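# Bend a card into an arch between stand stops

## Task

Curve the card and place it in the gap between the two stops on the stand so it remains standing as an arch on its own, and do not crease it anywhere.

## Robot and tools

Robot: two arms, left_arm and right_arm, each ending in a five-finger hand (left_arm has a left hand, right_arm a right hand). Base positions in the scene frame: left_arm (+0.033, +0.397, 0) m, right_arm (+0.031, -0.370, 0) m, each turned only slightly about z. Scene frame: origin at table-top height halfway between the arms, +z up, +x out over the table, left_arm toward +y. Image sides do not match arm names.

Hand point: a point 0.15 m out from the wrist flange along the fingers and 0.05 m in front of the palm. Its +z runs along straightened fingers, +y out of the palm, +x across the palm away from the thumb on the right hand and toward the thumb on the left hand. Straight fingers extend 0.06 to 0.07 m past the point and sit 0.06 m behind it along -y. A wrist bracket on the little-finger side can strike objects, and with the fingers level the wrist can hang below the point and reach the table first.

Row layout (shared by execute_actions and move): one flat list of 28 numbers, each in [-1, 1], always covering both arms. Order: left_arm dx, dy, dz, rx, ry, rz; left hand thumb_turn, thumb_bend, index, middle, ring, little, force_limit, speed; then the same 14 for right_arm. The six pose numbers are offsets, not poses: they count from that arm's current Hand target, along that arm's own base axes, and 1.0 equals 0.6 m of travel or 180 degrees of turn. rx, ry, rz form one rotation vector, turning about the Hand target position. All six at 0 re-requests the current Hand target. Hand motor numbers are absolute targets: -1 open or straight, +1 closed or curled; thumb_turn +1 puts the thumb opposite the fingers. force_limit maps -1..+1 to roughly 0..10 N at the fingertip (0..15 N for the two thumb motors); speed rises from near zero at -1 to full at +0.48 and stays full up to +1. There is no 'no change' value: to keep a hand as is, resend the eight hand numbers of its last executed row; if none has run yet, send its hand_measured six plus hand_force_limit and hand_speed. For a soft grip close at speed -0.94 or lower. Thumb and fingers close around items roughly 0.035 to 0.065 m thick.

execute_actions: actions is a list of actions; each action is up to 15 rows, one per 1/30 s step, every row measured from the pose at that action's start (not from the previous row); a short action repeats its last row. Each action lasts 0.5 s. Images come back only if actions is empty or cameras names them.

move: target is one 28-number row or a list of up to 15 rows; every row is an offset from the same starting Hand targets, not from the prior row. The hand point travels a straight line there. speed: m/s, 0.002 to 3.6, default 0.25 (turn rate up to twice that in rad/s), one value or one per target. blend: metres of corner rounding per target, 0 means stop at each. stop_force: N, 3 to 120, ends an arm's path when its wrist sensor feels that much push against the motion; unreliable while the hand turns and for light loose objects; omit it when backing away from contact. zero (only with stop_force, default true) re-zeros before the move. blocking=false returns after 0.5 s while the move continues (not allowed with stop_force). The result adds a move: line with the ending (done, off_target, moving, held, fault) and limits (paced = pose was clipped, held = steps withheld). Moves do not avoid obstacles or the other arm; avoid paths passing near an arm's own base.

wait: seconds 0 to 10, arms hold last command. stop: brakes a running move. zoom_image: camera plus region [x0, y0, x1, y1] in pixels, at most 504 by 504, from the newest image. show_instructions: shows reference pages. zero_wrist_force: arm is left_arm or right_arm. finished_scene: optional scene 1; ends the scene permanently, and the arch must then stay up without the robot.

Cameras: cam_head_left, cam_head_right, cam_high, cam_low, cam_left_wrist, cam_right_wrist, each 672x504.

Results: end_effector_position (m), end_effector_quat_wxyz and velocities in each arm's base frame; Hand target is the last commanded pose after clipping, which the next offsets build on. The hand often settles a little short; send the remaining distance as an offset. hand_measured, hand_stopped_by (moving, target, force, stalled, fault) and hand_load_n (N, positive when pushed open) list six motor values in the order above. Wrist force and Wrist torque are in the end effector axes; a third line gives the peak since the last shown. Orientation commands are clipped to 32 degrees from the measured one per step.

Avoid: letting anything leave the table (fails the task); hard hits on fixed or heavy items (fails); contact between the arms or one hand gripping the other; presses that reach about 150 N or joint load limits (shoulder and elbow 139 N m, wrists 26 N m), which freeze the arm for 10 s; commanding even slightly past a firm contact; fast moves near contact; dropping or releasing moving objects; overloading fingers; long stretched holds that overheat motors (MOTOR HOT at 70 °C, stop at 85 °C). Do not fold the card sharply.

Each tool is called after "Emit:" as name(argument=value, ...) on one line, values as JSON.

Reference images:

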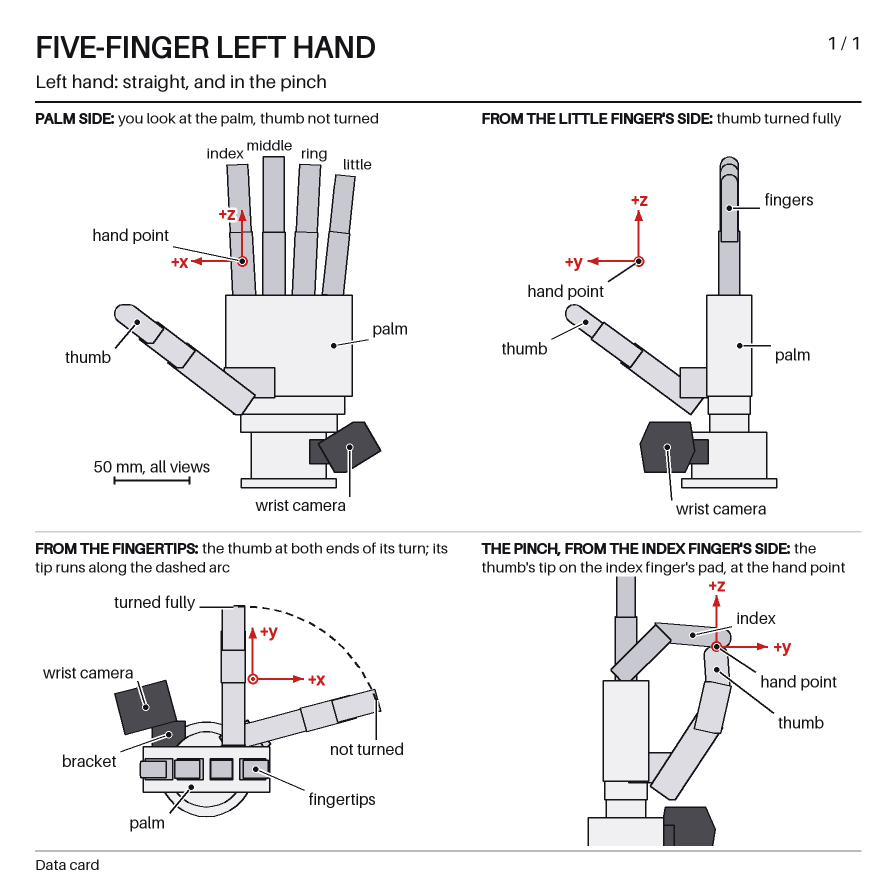

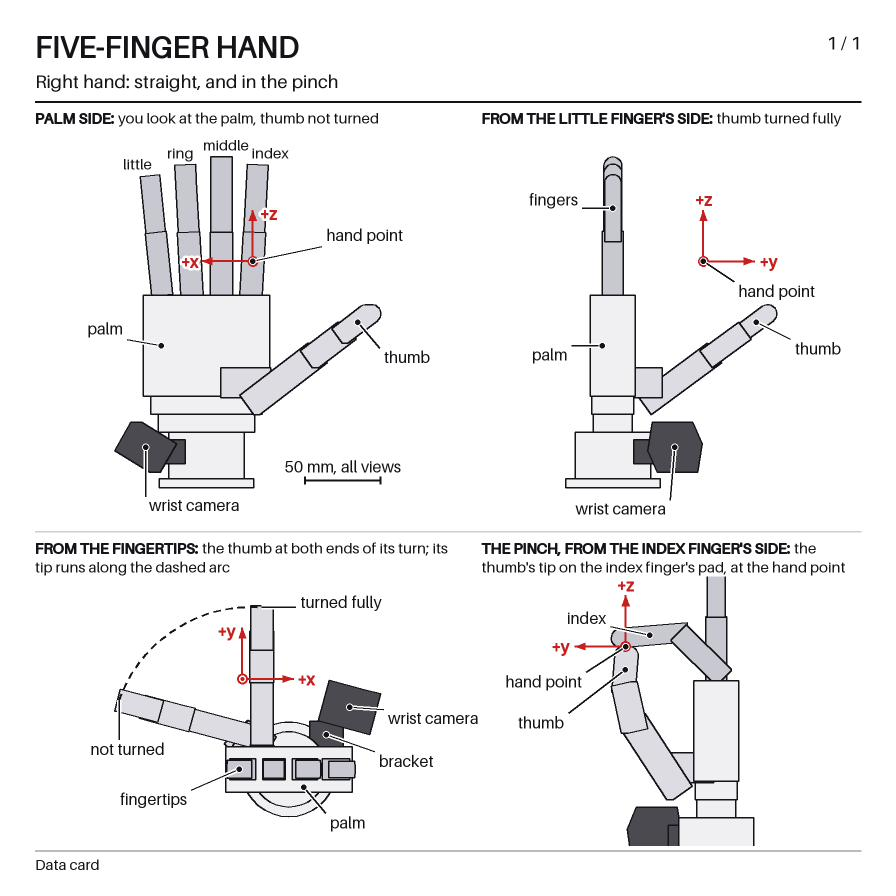

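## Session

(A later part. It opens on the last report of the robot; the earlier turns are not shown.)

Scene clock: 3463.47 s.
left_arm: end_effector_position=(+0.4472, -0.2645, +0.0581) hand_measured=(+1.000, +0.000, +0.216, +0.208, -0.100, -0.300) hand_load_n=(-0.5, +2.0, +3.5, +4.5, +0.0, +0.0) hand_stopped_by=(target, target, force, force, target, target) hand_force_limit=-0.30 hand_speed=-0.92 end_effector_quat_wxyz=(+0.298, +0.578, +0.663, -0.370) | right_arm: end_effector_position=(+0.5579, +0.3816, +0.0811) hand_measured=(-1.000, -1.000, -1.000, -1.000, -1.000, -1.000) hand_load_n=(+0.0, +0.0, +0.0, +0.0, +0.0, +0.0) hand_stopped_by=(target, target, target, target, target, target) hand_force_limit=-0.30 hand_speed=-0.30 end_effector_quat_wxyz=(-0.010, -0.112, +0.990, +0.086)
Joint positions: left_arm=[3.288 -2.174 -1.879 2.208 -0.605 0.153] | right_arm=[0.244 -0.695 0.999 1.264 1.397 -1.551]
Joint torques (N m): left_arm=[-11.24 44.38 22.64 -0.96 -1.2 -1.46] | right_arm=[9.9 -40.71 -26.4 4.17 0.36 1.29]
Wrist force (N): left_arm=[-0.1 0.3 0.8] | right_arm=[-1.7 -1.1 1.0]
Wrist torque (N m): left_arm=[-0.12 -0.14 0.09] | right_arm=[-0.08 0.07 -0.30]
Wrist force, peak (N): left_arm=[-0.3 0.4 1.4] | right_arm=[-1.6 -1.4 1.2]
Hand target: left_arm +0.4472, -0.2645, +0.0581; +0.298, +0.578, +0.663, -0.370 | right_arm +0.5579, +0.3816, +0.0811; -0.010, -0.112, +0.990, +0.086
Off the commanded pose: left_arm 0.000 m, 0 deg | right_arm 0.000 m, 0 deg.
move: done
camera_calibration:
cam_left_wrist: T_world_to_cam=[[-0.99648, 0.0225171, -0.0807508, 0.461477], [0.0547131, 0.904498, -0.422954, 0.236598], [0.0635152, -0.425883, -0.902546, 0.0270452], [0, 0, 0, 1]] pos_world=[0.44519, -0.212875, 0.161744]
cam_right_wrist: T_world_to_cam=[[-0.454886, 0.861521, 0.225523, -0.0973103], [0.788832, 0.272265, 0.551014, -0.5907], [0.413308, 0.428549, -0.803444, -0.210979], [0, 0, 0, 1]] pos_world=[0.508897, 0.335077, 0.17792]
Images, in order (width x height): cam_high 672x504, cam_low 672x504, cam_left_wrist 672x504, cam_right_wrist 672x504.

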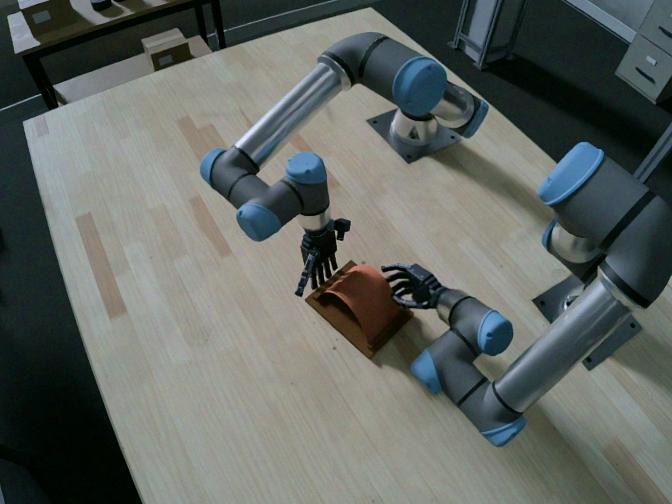

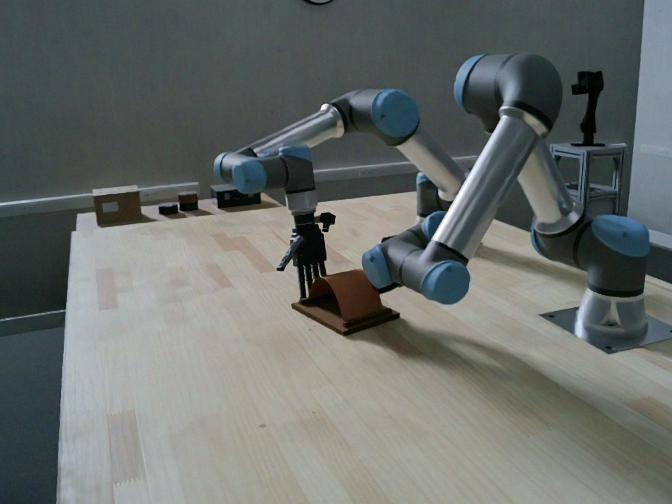

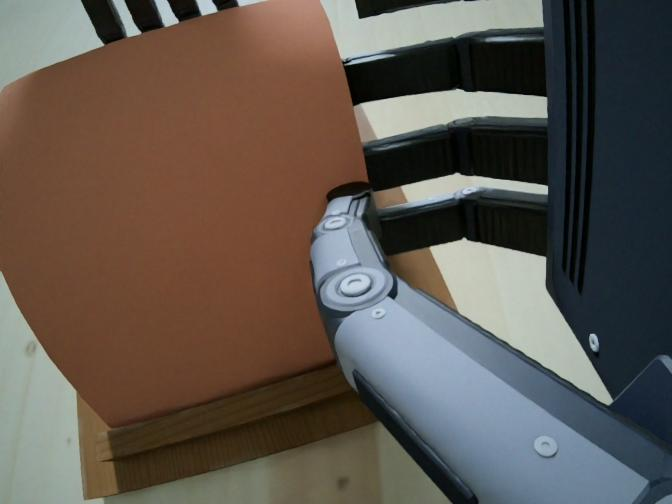

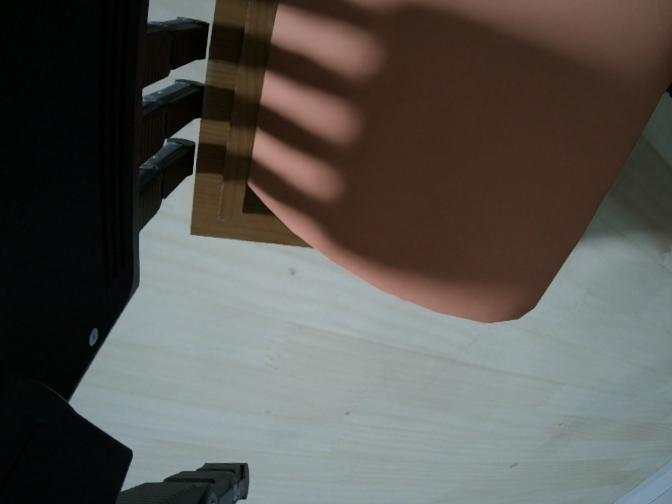

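Emit:
move(target=[0,0,0,0,0,0,1,0,0.08,0.08,-0.1,-0.3,-0.3,-0.96,0,0,0,0,0,0,-1,-1,-1,-1,-1,-1,-0.3,-0.3], speed=0.02, cameras=["cam_right_wrist","cam_high","cam_left_wrist","cam_low"])

Emit:
zoom_image(camera="cam_high", region=[295, 250, 425, 360])

Emit:
zoom_image(camera="cam_left_wrist", region=[200, 100, 500, 400])

Scene clock: 3480.27 s.
left_arm: end_effector_position=(+0.4472, -0.2645, +0.0581) hand_measured=(+1.000, +0.000, +0.080, +0.080, -0.100, -0.300) hand_load_n=(+0.0, +0.0, +0.0, +0.0, +0.0, +0.0) hand_stopped_by=(target, target, target, target, target, target) hand_force_limit=-0.30 hand_speed=-0.96 end_effector_quat_wxyz=(+0.298, +0.578, +0.663, -0.370) | right_arm: end_effector_position=(+0.5579, +0.3816, +0.0811) hand_measured=(-1.000, -1.000, -1.000, -1.000, -1.000, -1.000) hand_load_n=(+0.0, -0.5, +0.0, +0.0, +0.0, +0.0) hand_stopped_by=(target, target, target, target, target, target) hand_force_limit=-0.30 hand_speed=-0.30 end_effector_quat_wxyz=(-0.010, -0.112, +0.990, +0.086)
Joint positions: left_arm=[3.288 -2.174 -1.879 2.208 -0.605 0.153] | right_arm=[0.244 -0.695 0.999 1.264 1.397 -1.551]
Joint torques (N m): left_arm=[-11.01 45.15 22.5 -0.85 -0.52 -1.28] | right_arm=[10.14 -40.05 -25.98 4.09 0.39 1.33]
Wrist force (N): left_arm=[0.4 -0.7 1.0] | right_arm=[-1.7 -0.9 1.0]
Wrist torque (N m): left_arm=[-0.15 -0.10 0.08] | right_arm=[-0.04 0.07 -0.29]
Wrist force, peak (N): left_arm=[-0.2 0.8 1.1] | right_arm=[-1.9 -1.0 1.0]
Hand target: left_arm +0.4472, -0.2645, +0.0581; +0.298, +0.578, +0.663, -0.370 | right_arm +0.5579, +0.3816, +0.0811; -0.010, -0.112, +0.990, +0.086
Off the commanded pose: left_arm 0.000 m, 0 deg | right_arm 0.000 m, 0 deg.
move: done
camera_calibration:
cam_left_wrist: T_world_to_cam=[[-0.99648, 0.0225234, -0.0807519, 0.461578], [0.0547136, 0.904536, -0.422872, 0.236587], [0.0635185, -0.425802, -0.902584, 0.0270608], [0, 0, 0, 1]] pos_world=[0.44529, -0.212875, 0.161744]
cam_right_wrist: T_world_to_cam=[[-0.454886, 0.861521, 0.225523, -0.0973103], [0.788832, 0.272265, 0.551014, -0.5907], [0.413308, 0.428549, -0.803444, -0.210979], [0, 0, 0, 1]] pos_world=[0.508897, 0.335077, 0.17792]
Images, in order (width x height): cam_high 672x504, cam_low 672x504, cam_left_wrist 672x504, cam_right_wrist 672x504.

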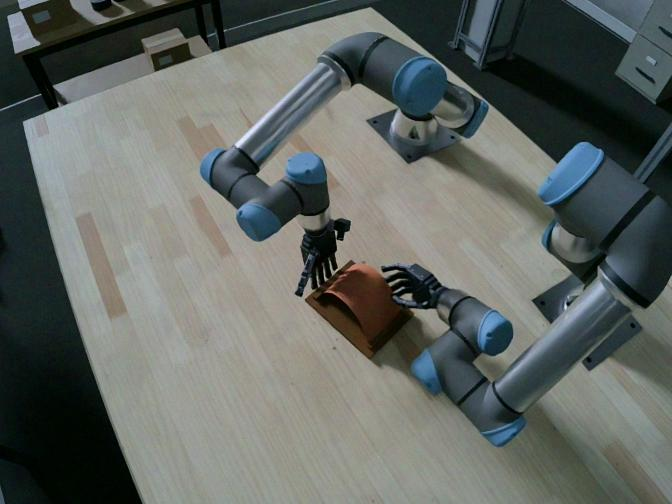

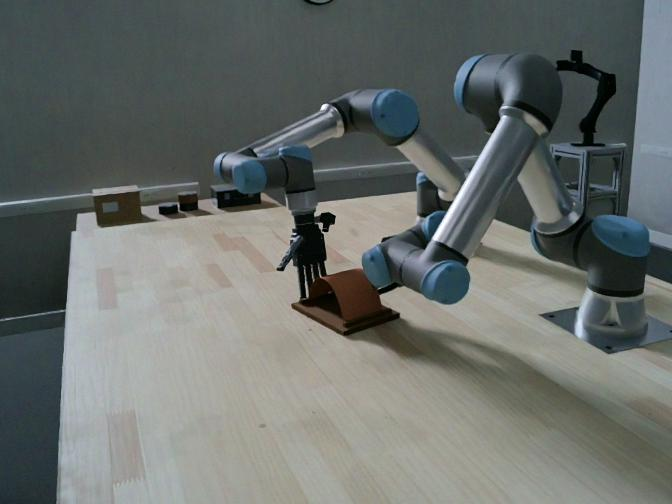

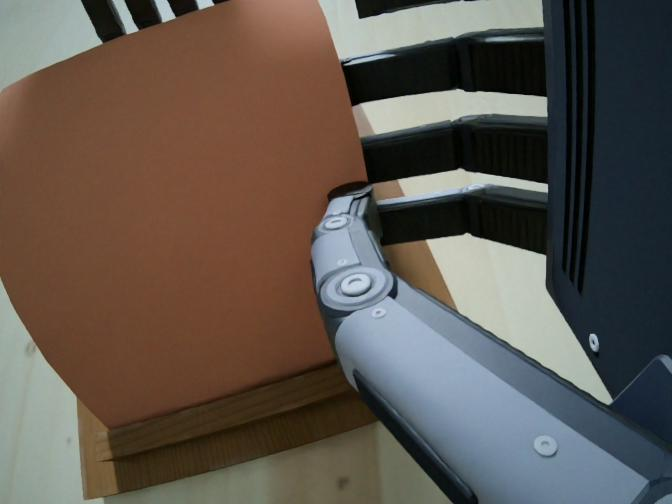

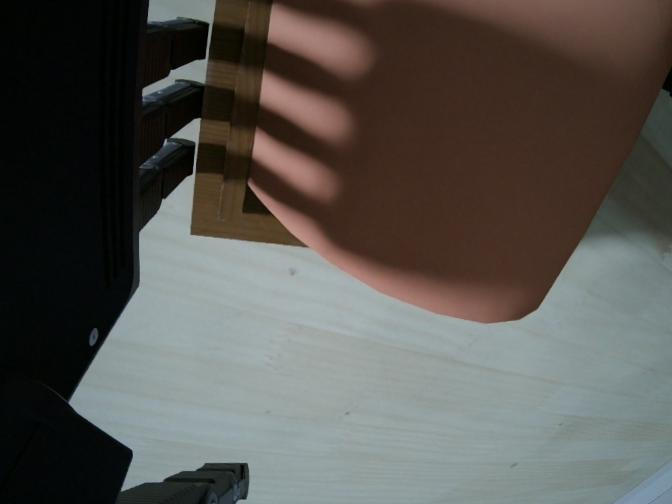

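Scaled by 3.877.

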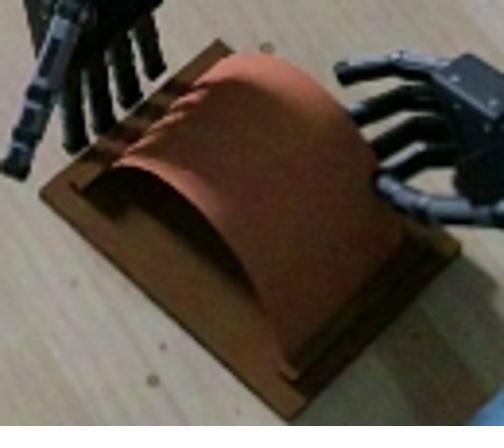

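Scaled by 1.680 from the camera's 672x504 image, which has a finer 960x720 frame.

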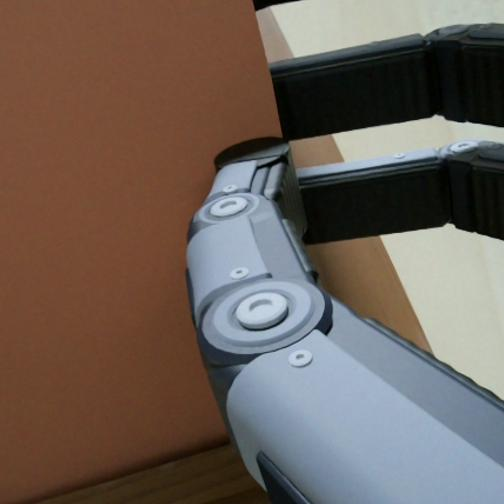

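Emit:
zoom_image(camera="cam_right_wrist", region=[190, 0, 330, 260])

Emit:
zoom_image(camera="cam_low", region=[280, 250, 420, 350])

Emit:
zoom_image(camera="cam_left_wrist", region=[60, 340, 460, 504])

Scaled by 1.938 from the camera's 672x504 image, which has a finer 960x720 frame.

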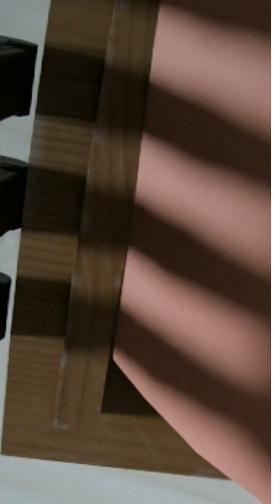

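Scaled by 3.600.

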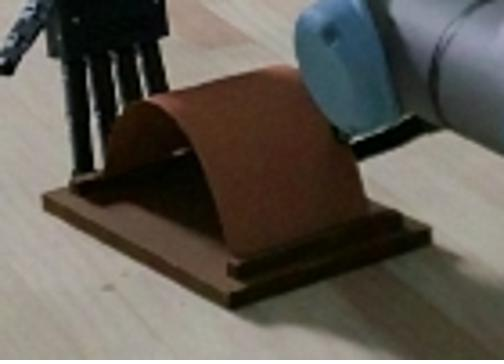

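Scaled by 1.260 from the camera's 672x504 image, which has a finer 960x720 frame.

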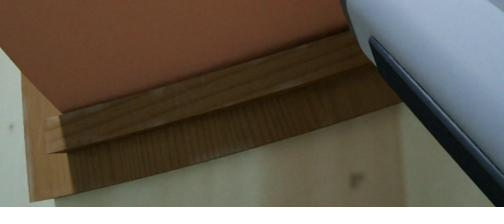

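Emit:
zoom_image(camera="cam_right_wrist", region=[210, 0, 310, 130])

Emit:
zoom_image(camera="cam_right_wrist", region=[210, 120, 310, 250])

Scaled by 3.877 from the camera's 672x504 image, which has a finer 960x720 frame.

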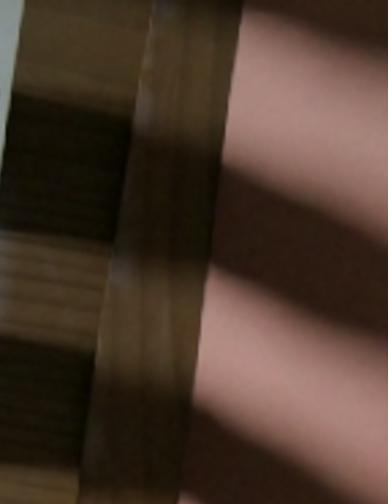

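Scaled by 3.877 from the camera's 672x504 image, which has a finer 960x720 frame.

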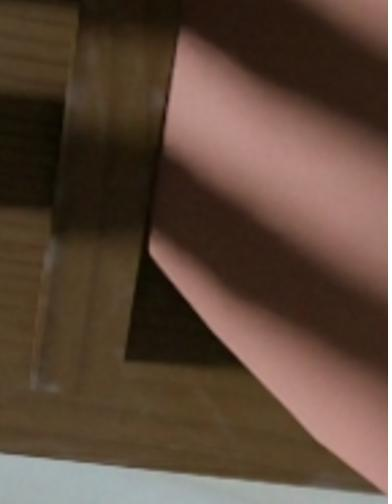

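Emit:
wait(seconds=0.1, cameras=["cam_head_left","cam_head_right","cam_high","cam_right_wrist"])

Emit:
zoom_image(camera="cam_head_right", region=[210, 260, 370, 400])

Emit:
zoom_image(camera="cam_head_left", region=[210, 260, 370, 400])

Emit:
zoom_image(camera="cam_high", region=[300, 250, 370, 310])

Scene clock: 3521.03 s.
left_arm: end_effector_position=(+0.4472, -0.2645, +0.0581) hand_measured=(+1.000, +0.000, +0.080, +0.080, -0.100, -0.300) hand_load_n=(+0.0, +0.0, +0.0, +0.0, +0.0, +0.0) hand_stopped_by=(target, target, target, target, target, target) hand_force_limit=-0.30 hand_speed=-0.96 end_effector_quat_wxyz=(+0.298, +0.578, +0.663, -0.370) | right_arm: end_effector_position=(+0.5579, +0.3816, +0.0811) hand_measured=(-1.000, -1.000, -1.000, -1.000, -1.000, -1.000) hand_load_n=(+0.0, -0.5, +0.0, +0.0, +0.0, +0.0) hand_stopped_by=(target, target, target, target, target, target) hand_force_limit=-0.30 hand_speed=-0.30 end_effector_quat_wxyz=(-0.010, -0.112, +0.990, +0.086)
Joint positions: left_arm=[3.288 -2.174 -1.879 2.208 -0.605 0.153] | right_arm=[0.244 -0.695 0.999 1.264 1.397 -1.551]
Joint torques (N m): left_arm=[-9.27 45.36 22.61 -0.82 1.13 -0.51] | right_arm=[10.09 -40.78 -26.62 4.07 0.48 1.4]
Wrist force (N): left_arm=[0.4 -0.1 0.9] | right_arm=[-1.5 -1.0 1.1]
Wrist torque (N m): left_arm=[-0.06 -0.10 0.06] | right_arm=[-0.07 0.04 -0.29]
Wrist force, peak (N): left_arm=[0.6 -0.4 1.3] | right_arm=[-1.7 -1.2 1.2]
Hand target: left_arm +0.4472, -0.2645, +0.0581; +0.298, +0.578, +0.663, -0.370 | right_arm +0.5579, +0.3816, +0.0811; -0.010, -0.112, +0.990, +0.086
Off the commanded pose: left_arm 0.000 m, 0 deg | right_arm 0.000 m, 0 deg.
wait: 0.10 s; at rest from the start
camera_calibration:
cam_right_wrist: T_world_to_cam=[[-0.454886, 0.861521, 0.225523, -0.0973103], [0.788832, 0.272265, 0.551014, -0.5907], [0.413308, 0.428549, -0.803444, -0.210979], [0, 0, 0, 1]] pos_world=[0.508897, 0.335077, 0.17792]
Images, in order (width x height): cam_head_left 672x504, cam_head_right 672x504, cam_high 672x504, cam_right_wrist 672x504.

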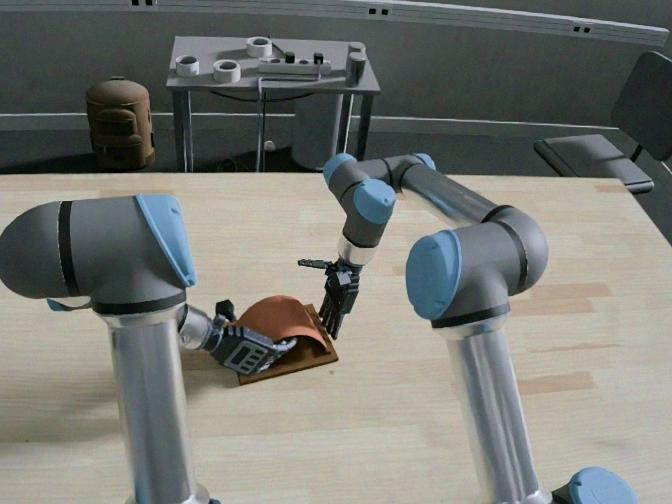

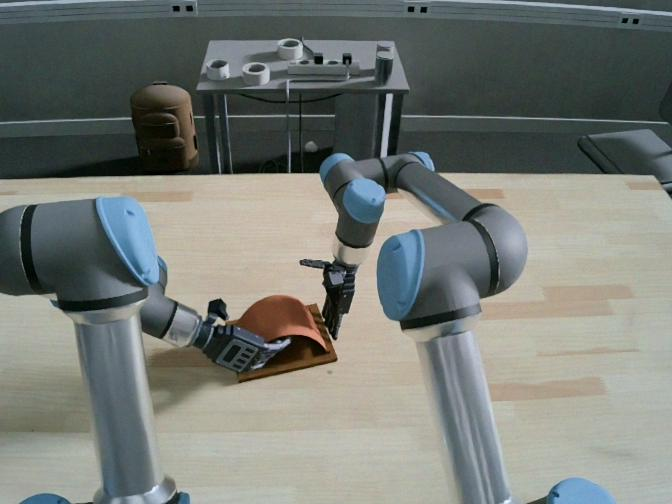

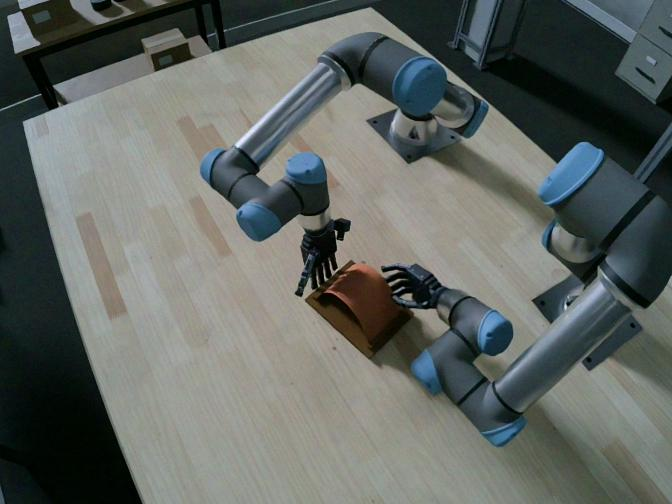

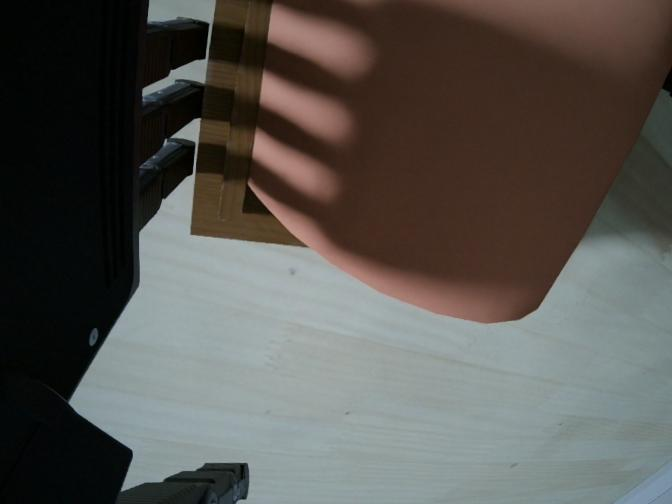

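Scaled by 3.150.

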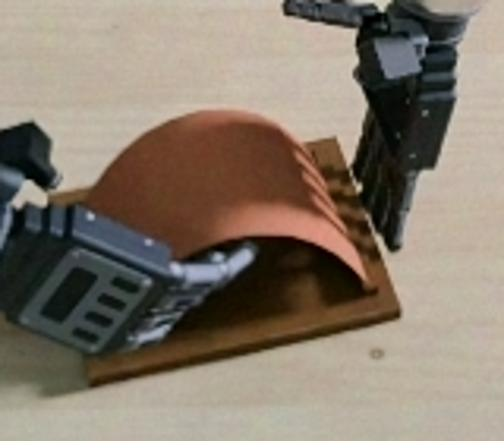

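Scaled by 3.150.

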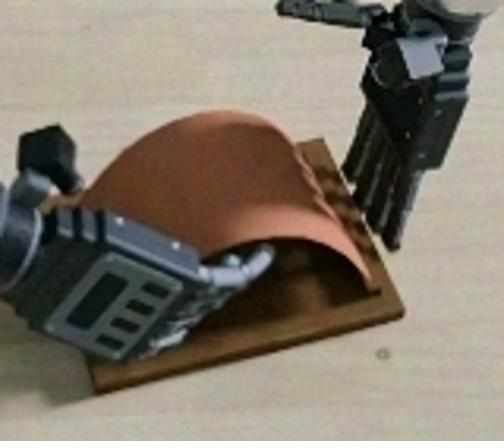

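Scaled by 7.200.

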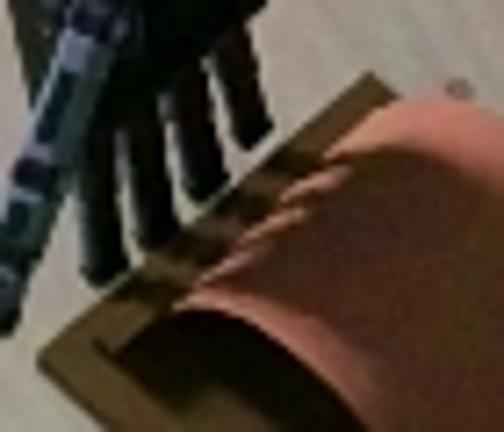

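Emit:
zoom_image(camera="cam_head_right", region=[300, 320, 350, 370])

Emit:
zoom_image(camera="cam_head_left", region=[300, 320, 350, 370])

Emit:
zoom_image(camera="cam_head_right", region=[220, 290, 350, 390])

Scaled by 10.080.

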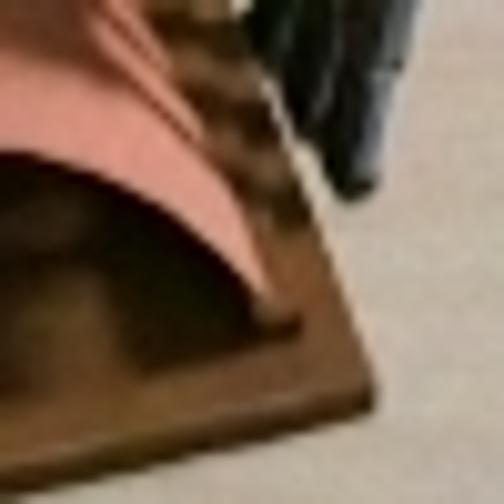

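Scaled by 10.080.

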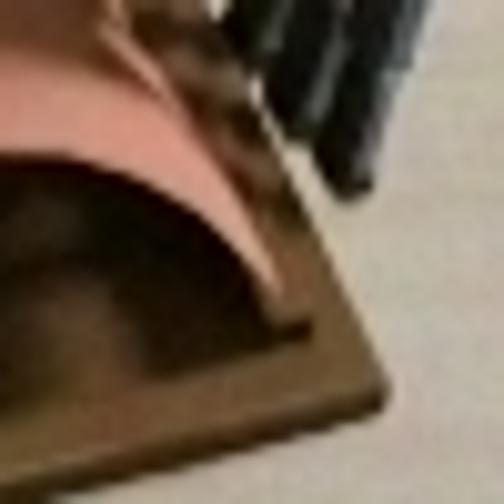

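Scaled by 3.877.

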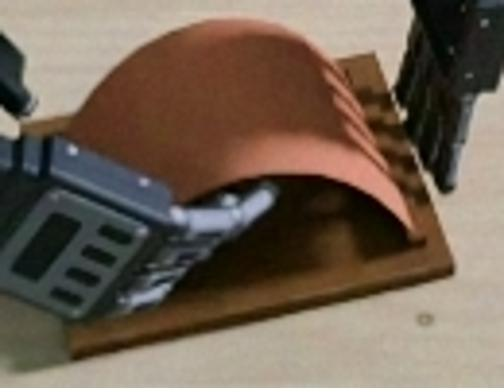

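Emit:
move(target=[[0,0,0,0,0,0,1,0,0.08,0.08,-0.1,-0.3,-0.3,-0.96,0.0022,-0.0098,0.0033,0,0,0,-1,-1,-1,-1,-1,-1,-0.3,-0.3],[0,0,0,0,0,0,1,0,0.08,0.08,-0.1,-0.3,-0.3,-0.96,-0.063,-0.0246,0.0033,0,0,0,-1,-1,-1,-1,-1,-1,-0.3,-0.3]], speed=0.06, cameras=["cam_right_wrist"])

Emit:
zoom_image(camera="cam_right_wrist", region=[190, 0, 390, 250])

Scene clock: 3591.50 s.
left_arm: end_effector_position=(+0.4472, -0.2645, +0.0581) hand_measured=(+1.000, +0.000, +0.080, +0.080, -0.100, -0.300) hand_load_n=(+0.0, +0.0, +0.0, +0.0, +0.0, +0.0) hand_stopped_by=(target, target, target, target, target, target) hand_force_limit=-0.30 hand_speed=-0.96 end_effector_quat_wxyz=(+0.298, +0.578, +0.663, -0.370) | right_arm: end_effector_position=(+0.5201, +0.3669, +0.0831) hand_measured=(-1.000, -1.000, -1.000, -1.000, -1.000, -1.000) hand_load_n=(+0.0, +0.0, +0.0, +0.0, +0.0, +0.0) hand_stopped_by=(target, target, target, target, target, target) hand_force_limit=-0.30 hand_speed=-0.30 end_effector_quat_wxyz=(-0.010, -0.112, +0.990, +0.086)
Joint positions: left_arm=[3.288 -2.174 -1.879 2.208 -0.605 0.153] | right_arm=[0.235 -0.8 1.187 1.182 1.397 -1.561]
Joint torques (N m): left_arm=[-8.61 45.3 22.47 -0.78 2.49 0.5] | right_arm=[1.61 -54.4 -7.8 0.07 -1.43 2.08]
Wrist force (N): left_arm=[0.6 -0.5 1.0] | right_arm=[-1.9 -1.1 0.8]
Wrist torque (N m): left_arm=[-0.12 -0.13 0.08] | right_arm=[-0.11 0.09 -0.24]
Wrist force, peak (N): left_arm=[0.3 -0.5 1.4] | right_arm=[-2.2 -0.9 1.1]
Hand target: left_arm +0.4472, -0.2645, +0.0581; +0.298, +0.578, +0.663, -0.370 | right_arm +0.5201, +0.3669, +0.0831; -0.010, -0.112, +0.990, +0.086
Off the commanded pose: left_arm 0.000 m, 0 deg | right_arm 0.000 m, 0 deg.
move: done
camera_calibration:
cam_right_wrist: T_world_to_cam=[[-0.454937, 0.861503, 0.225489, -0.102256], [0.788802, 0.272321, 0.551028, -0.557989], [0.413307, 0.428549, -0.803444, -0.187449], [0, 0, 0, 1]] pos_world=[0.471098, 0.320377, 0.17992]
Images, in order (width x height): cam_right_wrist 672x504.

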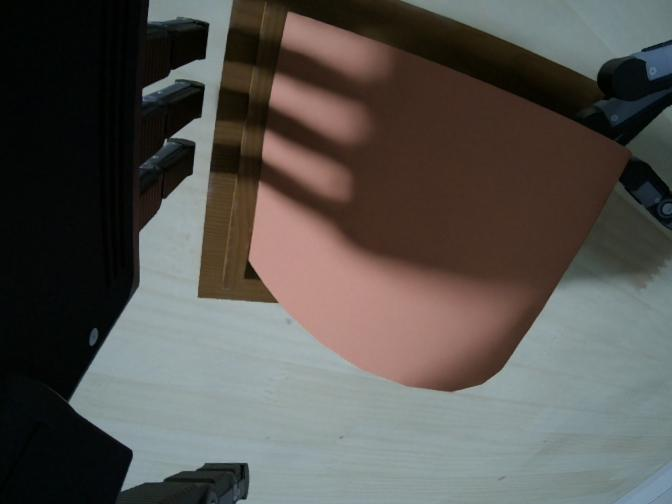

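Scaled by 2.016 from the camera's 672x504 image, which has a finer 960x720 frame.

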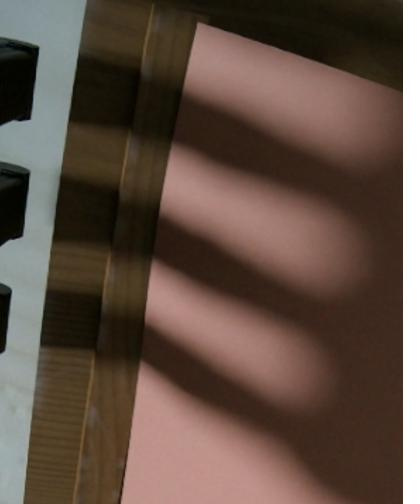

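Emit:
zoom_image(camera="cam_right_wrist", region=[240, 0, 320, 80])

Emit:
zoom_image(camera="cam_right_wrist", region=[210, 80, 310, 180])

Emit:
zoom_image(camera="cam_right_wrist", region=[190, 180, 310, 310])

Scaled by 6.300 from the camera's 672x504 image, which has a finer 960x720 frame.

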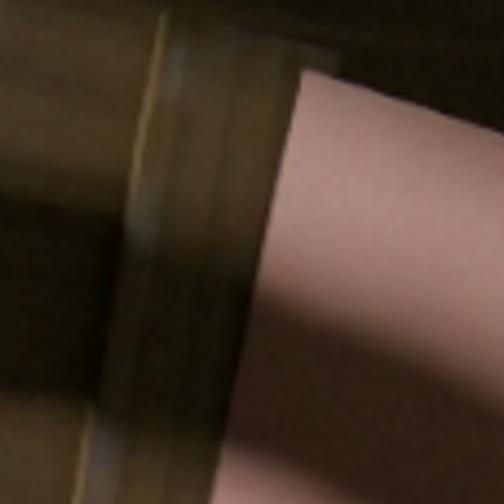

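Scaled by 5.040 from the camera's 672x504 image, which has a finer 960x720 frame.

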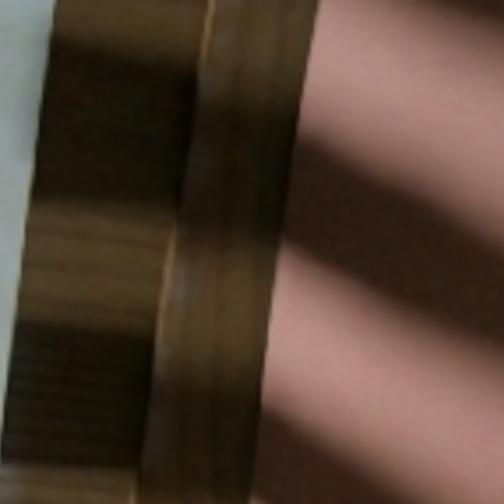

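Scaled by 3.877 from the camera's 672x504 image, which has a finer 960x720 frame.

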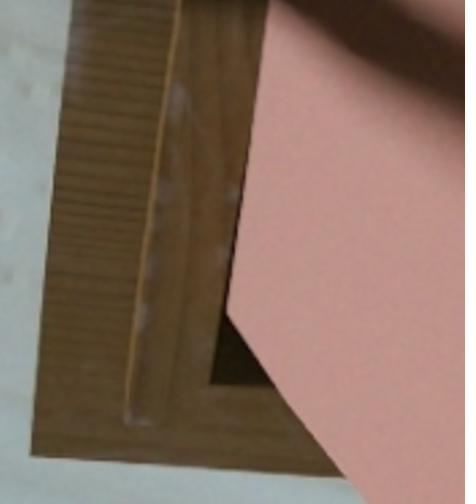

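Emit:
wait(seconds=0.1, cameras=["cam_high","cam_low","cam_head_right","cam_head_left","cam_right_wrist"])

Emit:
zoom_image(camera="cam_high", region=[300, 270, 350, 310])

Emit:
zoom_image(camera="cam_low", region=[285, 270, 345, 320])

Scene clock: 3659.87 s.
left_arm: end_effector_position=(+0.4472, -0.2645, +0.0581) hand_measured=(+1.000, +0.000, +0.080, +0.080, -0.100, -0.300) hand_load_n=(+0.0, +0.0, +0.0, +0.0, +0.0, +0.0) hand_stopped_by=(target, target, target, target, target, target) hand_force_limit=-0.30 hand_speed=-0.96 end_effector_quat_wxyz=(+0.298, +0.578, +0.663, -0.370) | right_arm: end_effector_position=(+0.5201, +0.3669, +0.0831) hand_measured=(-1.000, -1.000, -1.000, -1.000, -1.000, -1.000) hand_load_n=(+0.0, +0.0, +0.0, +0.0, +0.0, +0.0) hand_stopped_by=(target, target, target, target, target, target) hand_force_limit=-0.30 hand_speed=-0.30 end_effector_quat_wxyz=(-0.010, -0.112, +0.990, +0.086)
Joint positions: left_arm=[3.288 -2.174 -1.879 2.208 -0.605 0.153] | right_arm=[0.235 -0.8 1.187 1.182 1.397 -1.561]
Joint torques (N m): left_arm=[-7.09 44.94 22.38 -0.75 2.52 1] | right_arm=[-8.74 -53.14 -6.32 0.23 -1.32 2.05]
Wrist force (N): left_arm=[0.4 -0.4 1.0] | right_arm=[-1.8 -1.0 0.9]
Wrist torque (N m): left_arm=[-0.10 -0.10 0.07] | right_arm=[-0.11 0.08 -0.24]
Wrist force, peak (N): left_arm=[0.5 -0.6 1.2] | right_arm=[-1.8 -1.2 1.1]
Hand target: left_arm +0.4472, -0.2645, +0.0581; +0.298, +0.578, +0.663, -0.370 | right_arm +0.5201, +0.3669, +0.0831; -0.010, -0.112, +0.990, +0.086
Off the commanded pose: left_arm 0.000 m, 0 deg | right_arm 0.000 m, 0 deg.
wait: 0.10 s; at rest from the start
camera_calibration:
cam_right_wrist: T_world_to_cam=[[-0.454869, 0.861527, 0.225535, -0.102218], [0.788842, 0.272246, 0.551009, -0.557953], [0.413308, 0.428548, -0.803444, -0.187407], [0, 0, 0, 1]] pos_world=[0.471097, 0.320277, 0.17992]
Images, in order (width x height): cam_head_left 672x504, cam_head_right 672x504, cam_high 672x504, cam_low 672x504, cam_right_wrist 672x504.

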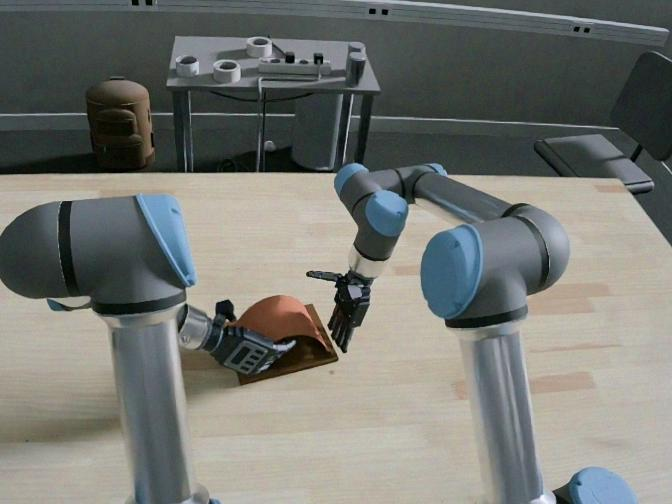

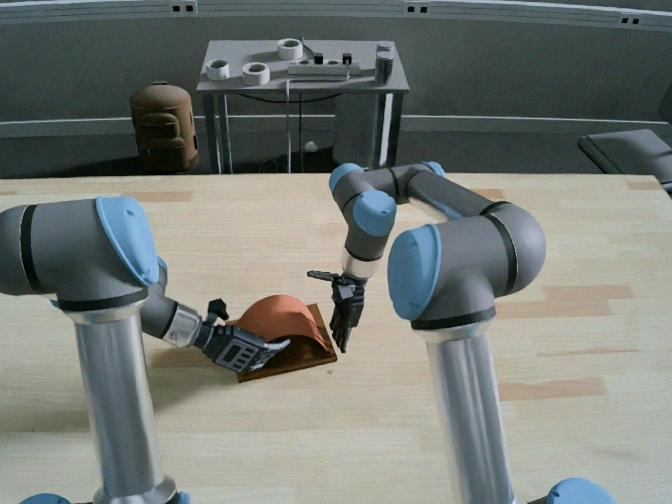

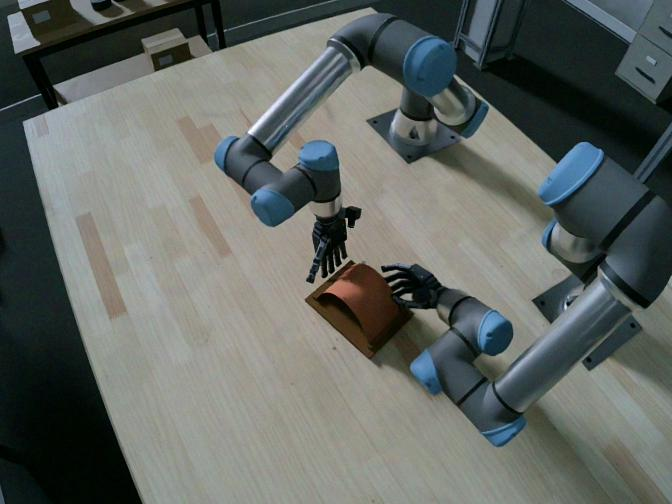

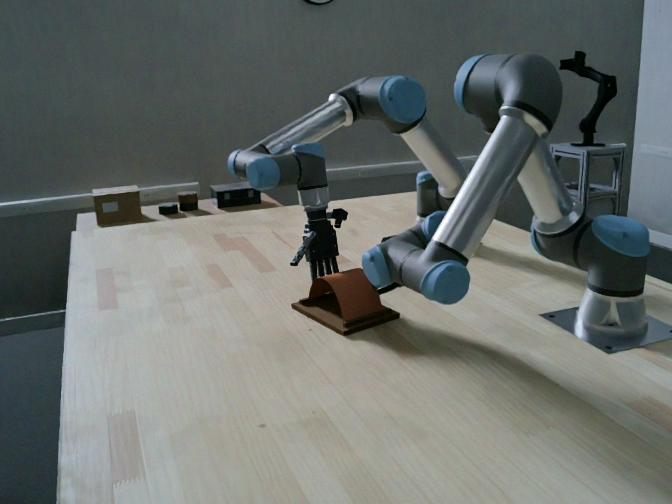

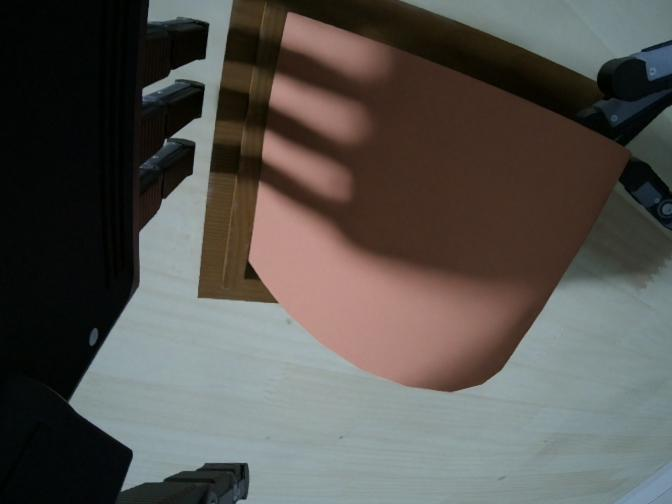

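Scaled by 10.080.

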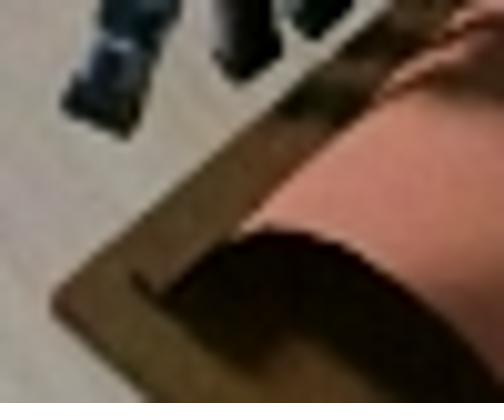

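Scaled by 8.400.

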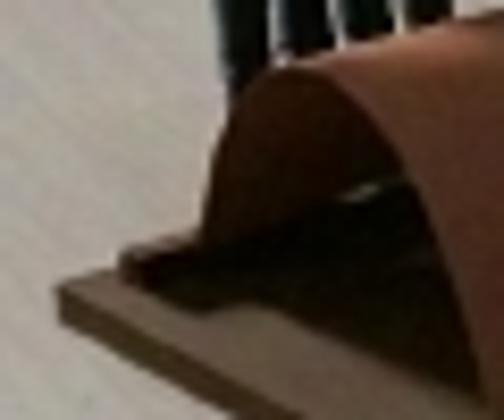

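Emit:
move(target=[[0,0,0,0,0,0,1,0,0.5,0.5,-0.1,-0.3,-0.3,-0.92,0,0,0.055,0,0,0,-1,-1,-1,-1,-1,-1,-0.3,-0.3],[0,0,0,0,0,0,1,0,0.5,0.5,-0.1,-0.3,-0.3,-0.92,0.03193,0.04578,0.055,0,0,0,-1,-1,-1,-1,-1,-1,-0.3,-0.3]], speed=0.05, cameras=["cam_right_wrist","cam_low","cam_high","cam_left_wrist"])

Emit:
zoom_image(camera="cam_low", region=[280, 250, 400, 340])

Emit:
zoom_image(camera="cam_right_wrist", region=[130, 0, 350, 260])

Scene clock: 3795.30 s.
left_arm: end_effector_position=(+0.4472, -0.2645, +0.0581) hand_measured=(+1.000, +0.000, +0.214, +0.198, -0.100, -0.300) hand_load_n=(+0.5, +4.0, +4.5, +2.5, +0.0, +0.0) hand_stopped_by=(target, target, force, force, target, target) hand_force_limit=-0.30 hand_speed=-0.92 end_effector_quat_wxyz=(+0.298, +0.578, +0.663, -0.370) | right_arm: end_effector_position=(+0.5392, +0.3943, +0.1161) hand_measured=(-1.000, -1.000, -1.000, -1.000, -1.000, -1.000) hand_load_n=(+0.0, +0.0, +0.0, +0.0, +0.0, +0.0) hand_stopped_by=(target, target, target, target, target, target) hand_force_limit=-0.30 hand_speed=-0.30 end_effector_quat_wxyz=(-0.010, -0.112, +0.990, +0.086)
Joint positions: left_arm=[3.288 -2.174 -1.879 2.208 -0.605 0.153] | right_arm=[0.273 -0.752 1.009 1.306 1.397 -1.522]
Joint torques (N m): left_arm=[-5.72 45.32 22.49 -0.76 2.56 0.96] | right_arm=[12.8 -36.96 -27.03 4.73 1.05 2.04]
Wrist force (N): left_arm=[0.4 -0.4 1.4] | right_arm=[-2.2 -0.9 1.0]
Wrist torque (N m): left_arm=[-0.17 -0.08 0.05] | right_arm=[-0.08 0.13 -0.31]
Wrist force, peak (N): left_arm=[0.4 -0.4 1.4] | right_arm=[-2.2 -0.9 1.0]
Hand target: left_arm +0.4472, -0.2645, +0.0581; +0.298, +0.578, +0.663, -0.370 | right_arm +0.5392, +0.3943, +0.1161; -0.010, -0.112, +0.990, +0.086
Off the commanded pose: left_arm 0.000 m, 0 deg | right_arm 0.000 m, 0 deg.
move: done
camera_calibration:
cam_left_wrist: T_world_to_cam=[[-0.99648, 0.0225234, -0.0807519, 0.461578], [0.0547136, 0.904536, -0.422872, 0.236587], [0.0635185, -0.425802, -0.902584, 0.0270608], [0, 0, 0, 1]] pos_world=[0.44529, -0.212875, 0.161744]
cam_right_wrist: T_world_to_cam=[[-0.454886, 0.861521, 0.225523, -0.124606], [0.788832, 0.272265, 0.551014, -0.598771], [0.413308, 0.428549, -0.803444, -0.180613], [0, 0, 0, 1]] pos_world=[0.490297, 0.347777, 0.21292]
Images, in order (width x height): cam_high 672x504, cam_low 672x504, cam_left_wrist 672x504, cam_right_wrist 672x504.

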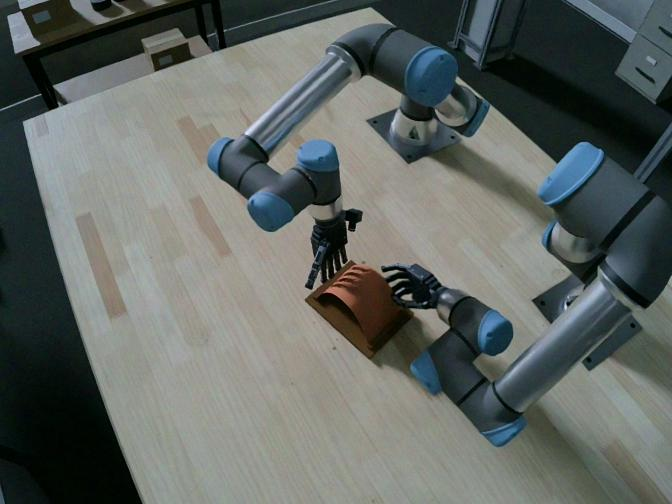

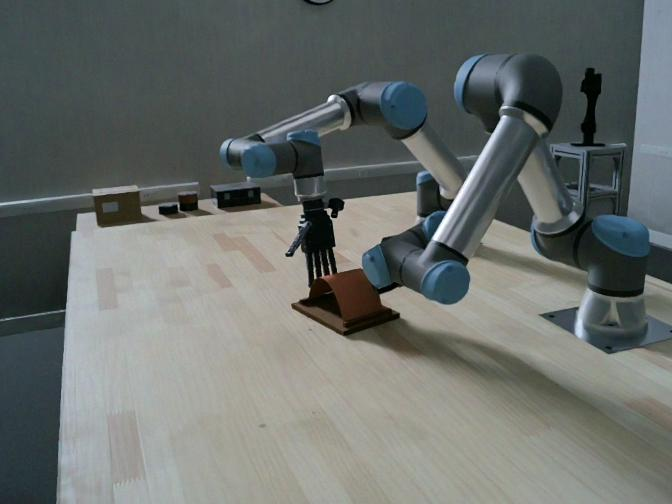

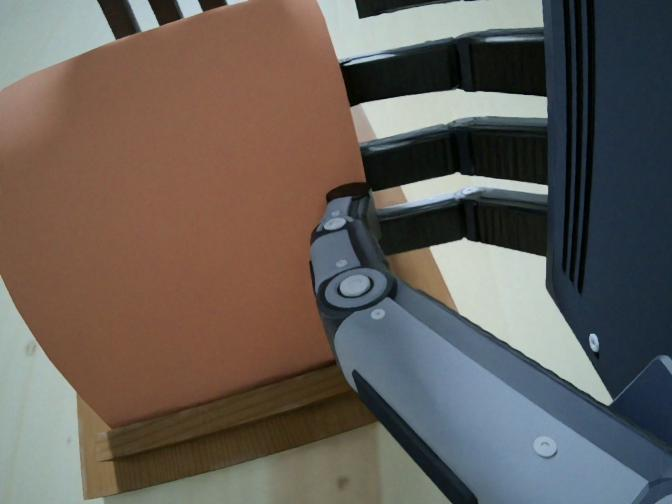

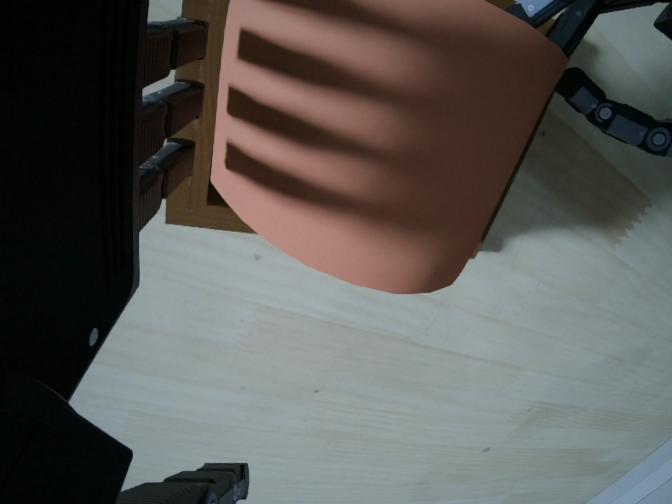

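Scaled by 4.200.

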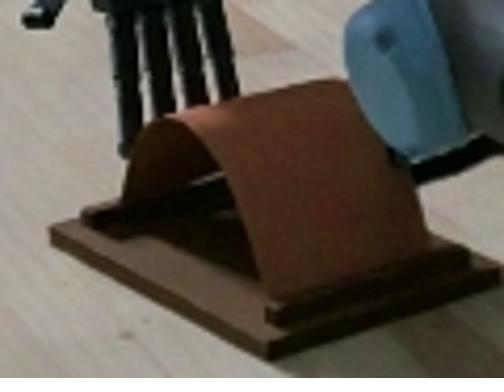

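Scaled by 1.938 from the camera's 672x504 image, which has a finer 960x720 frame.

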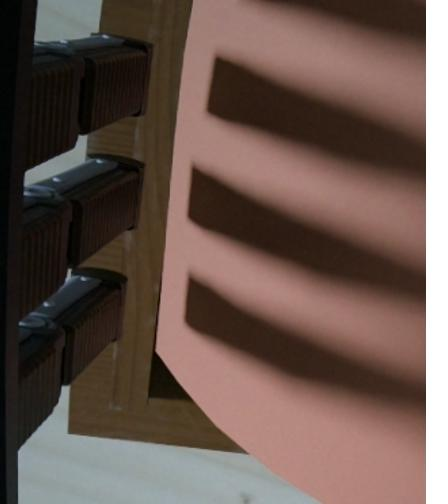

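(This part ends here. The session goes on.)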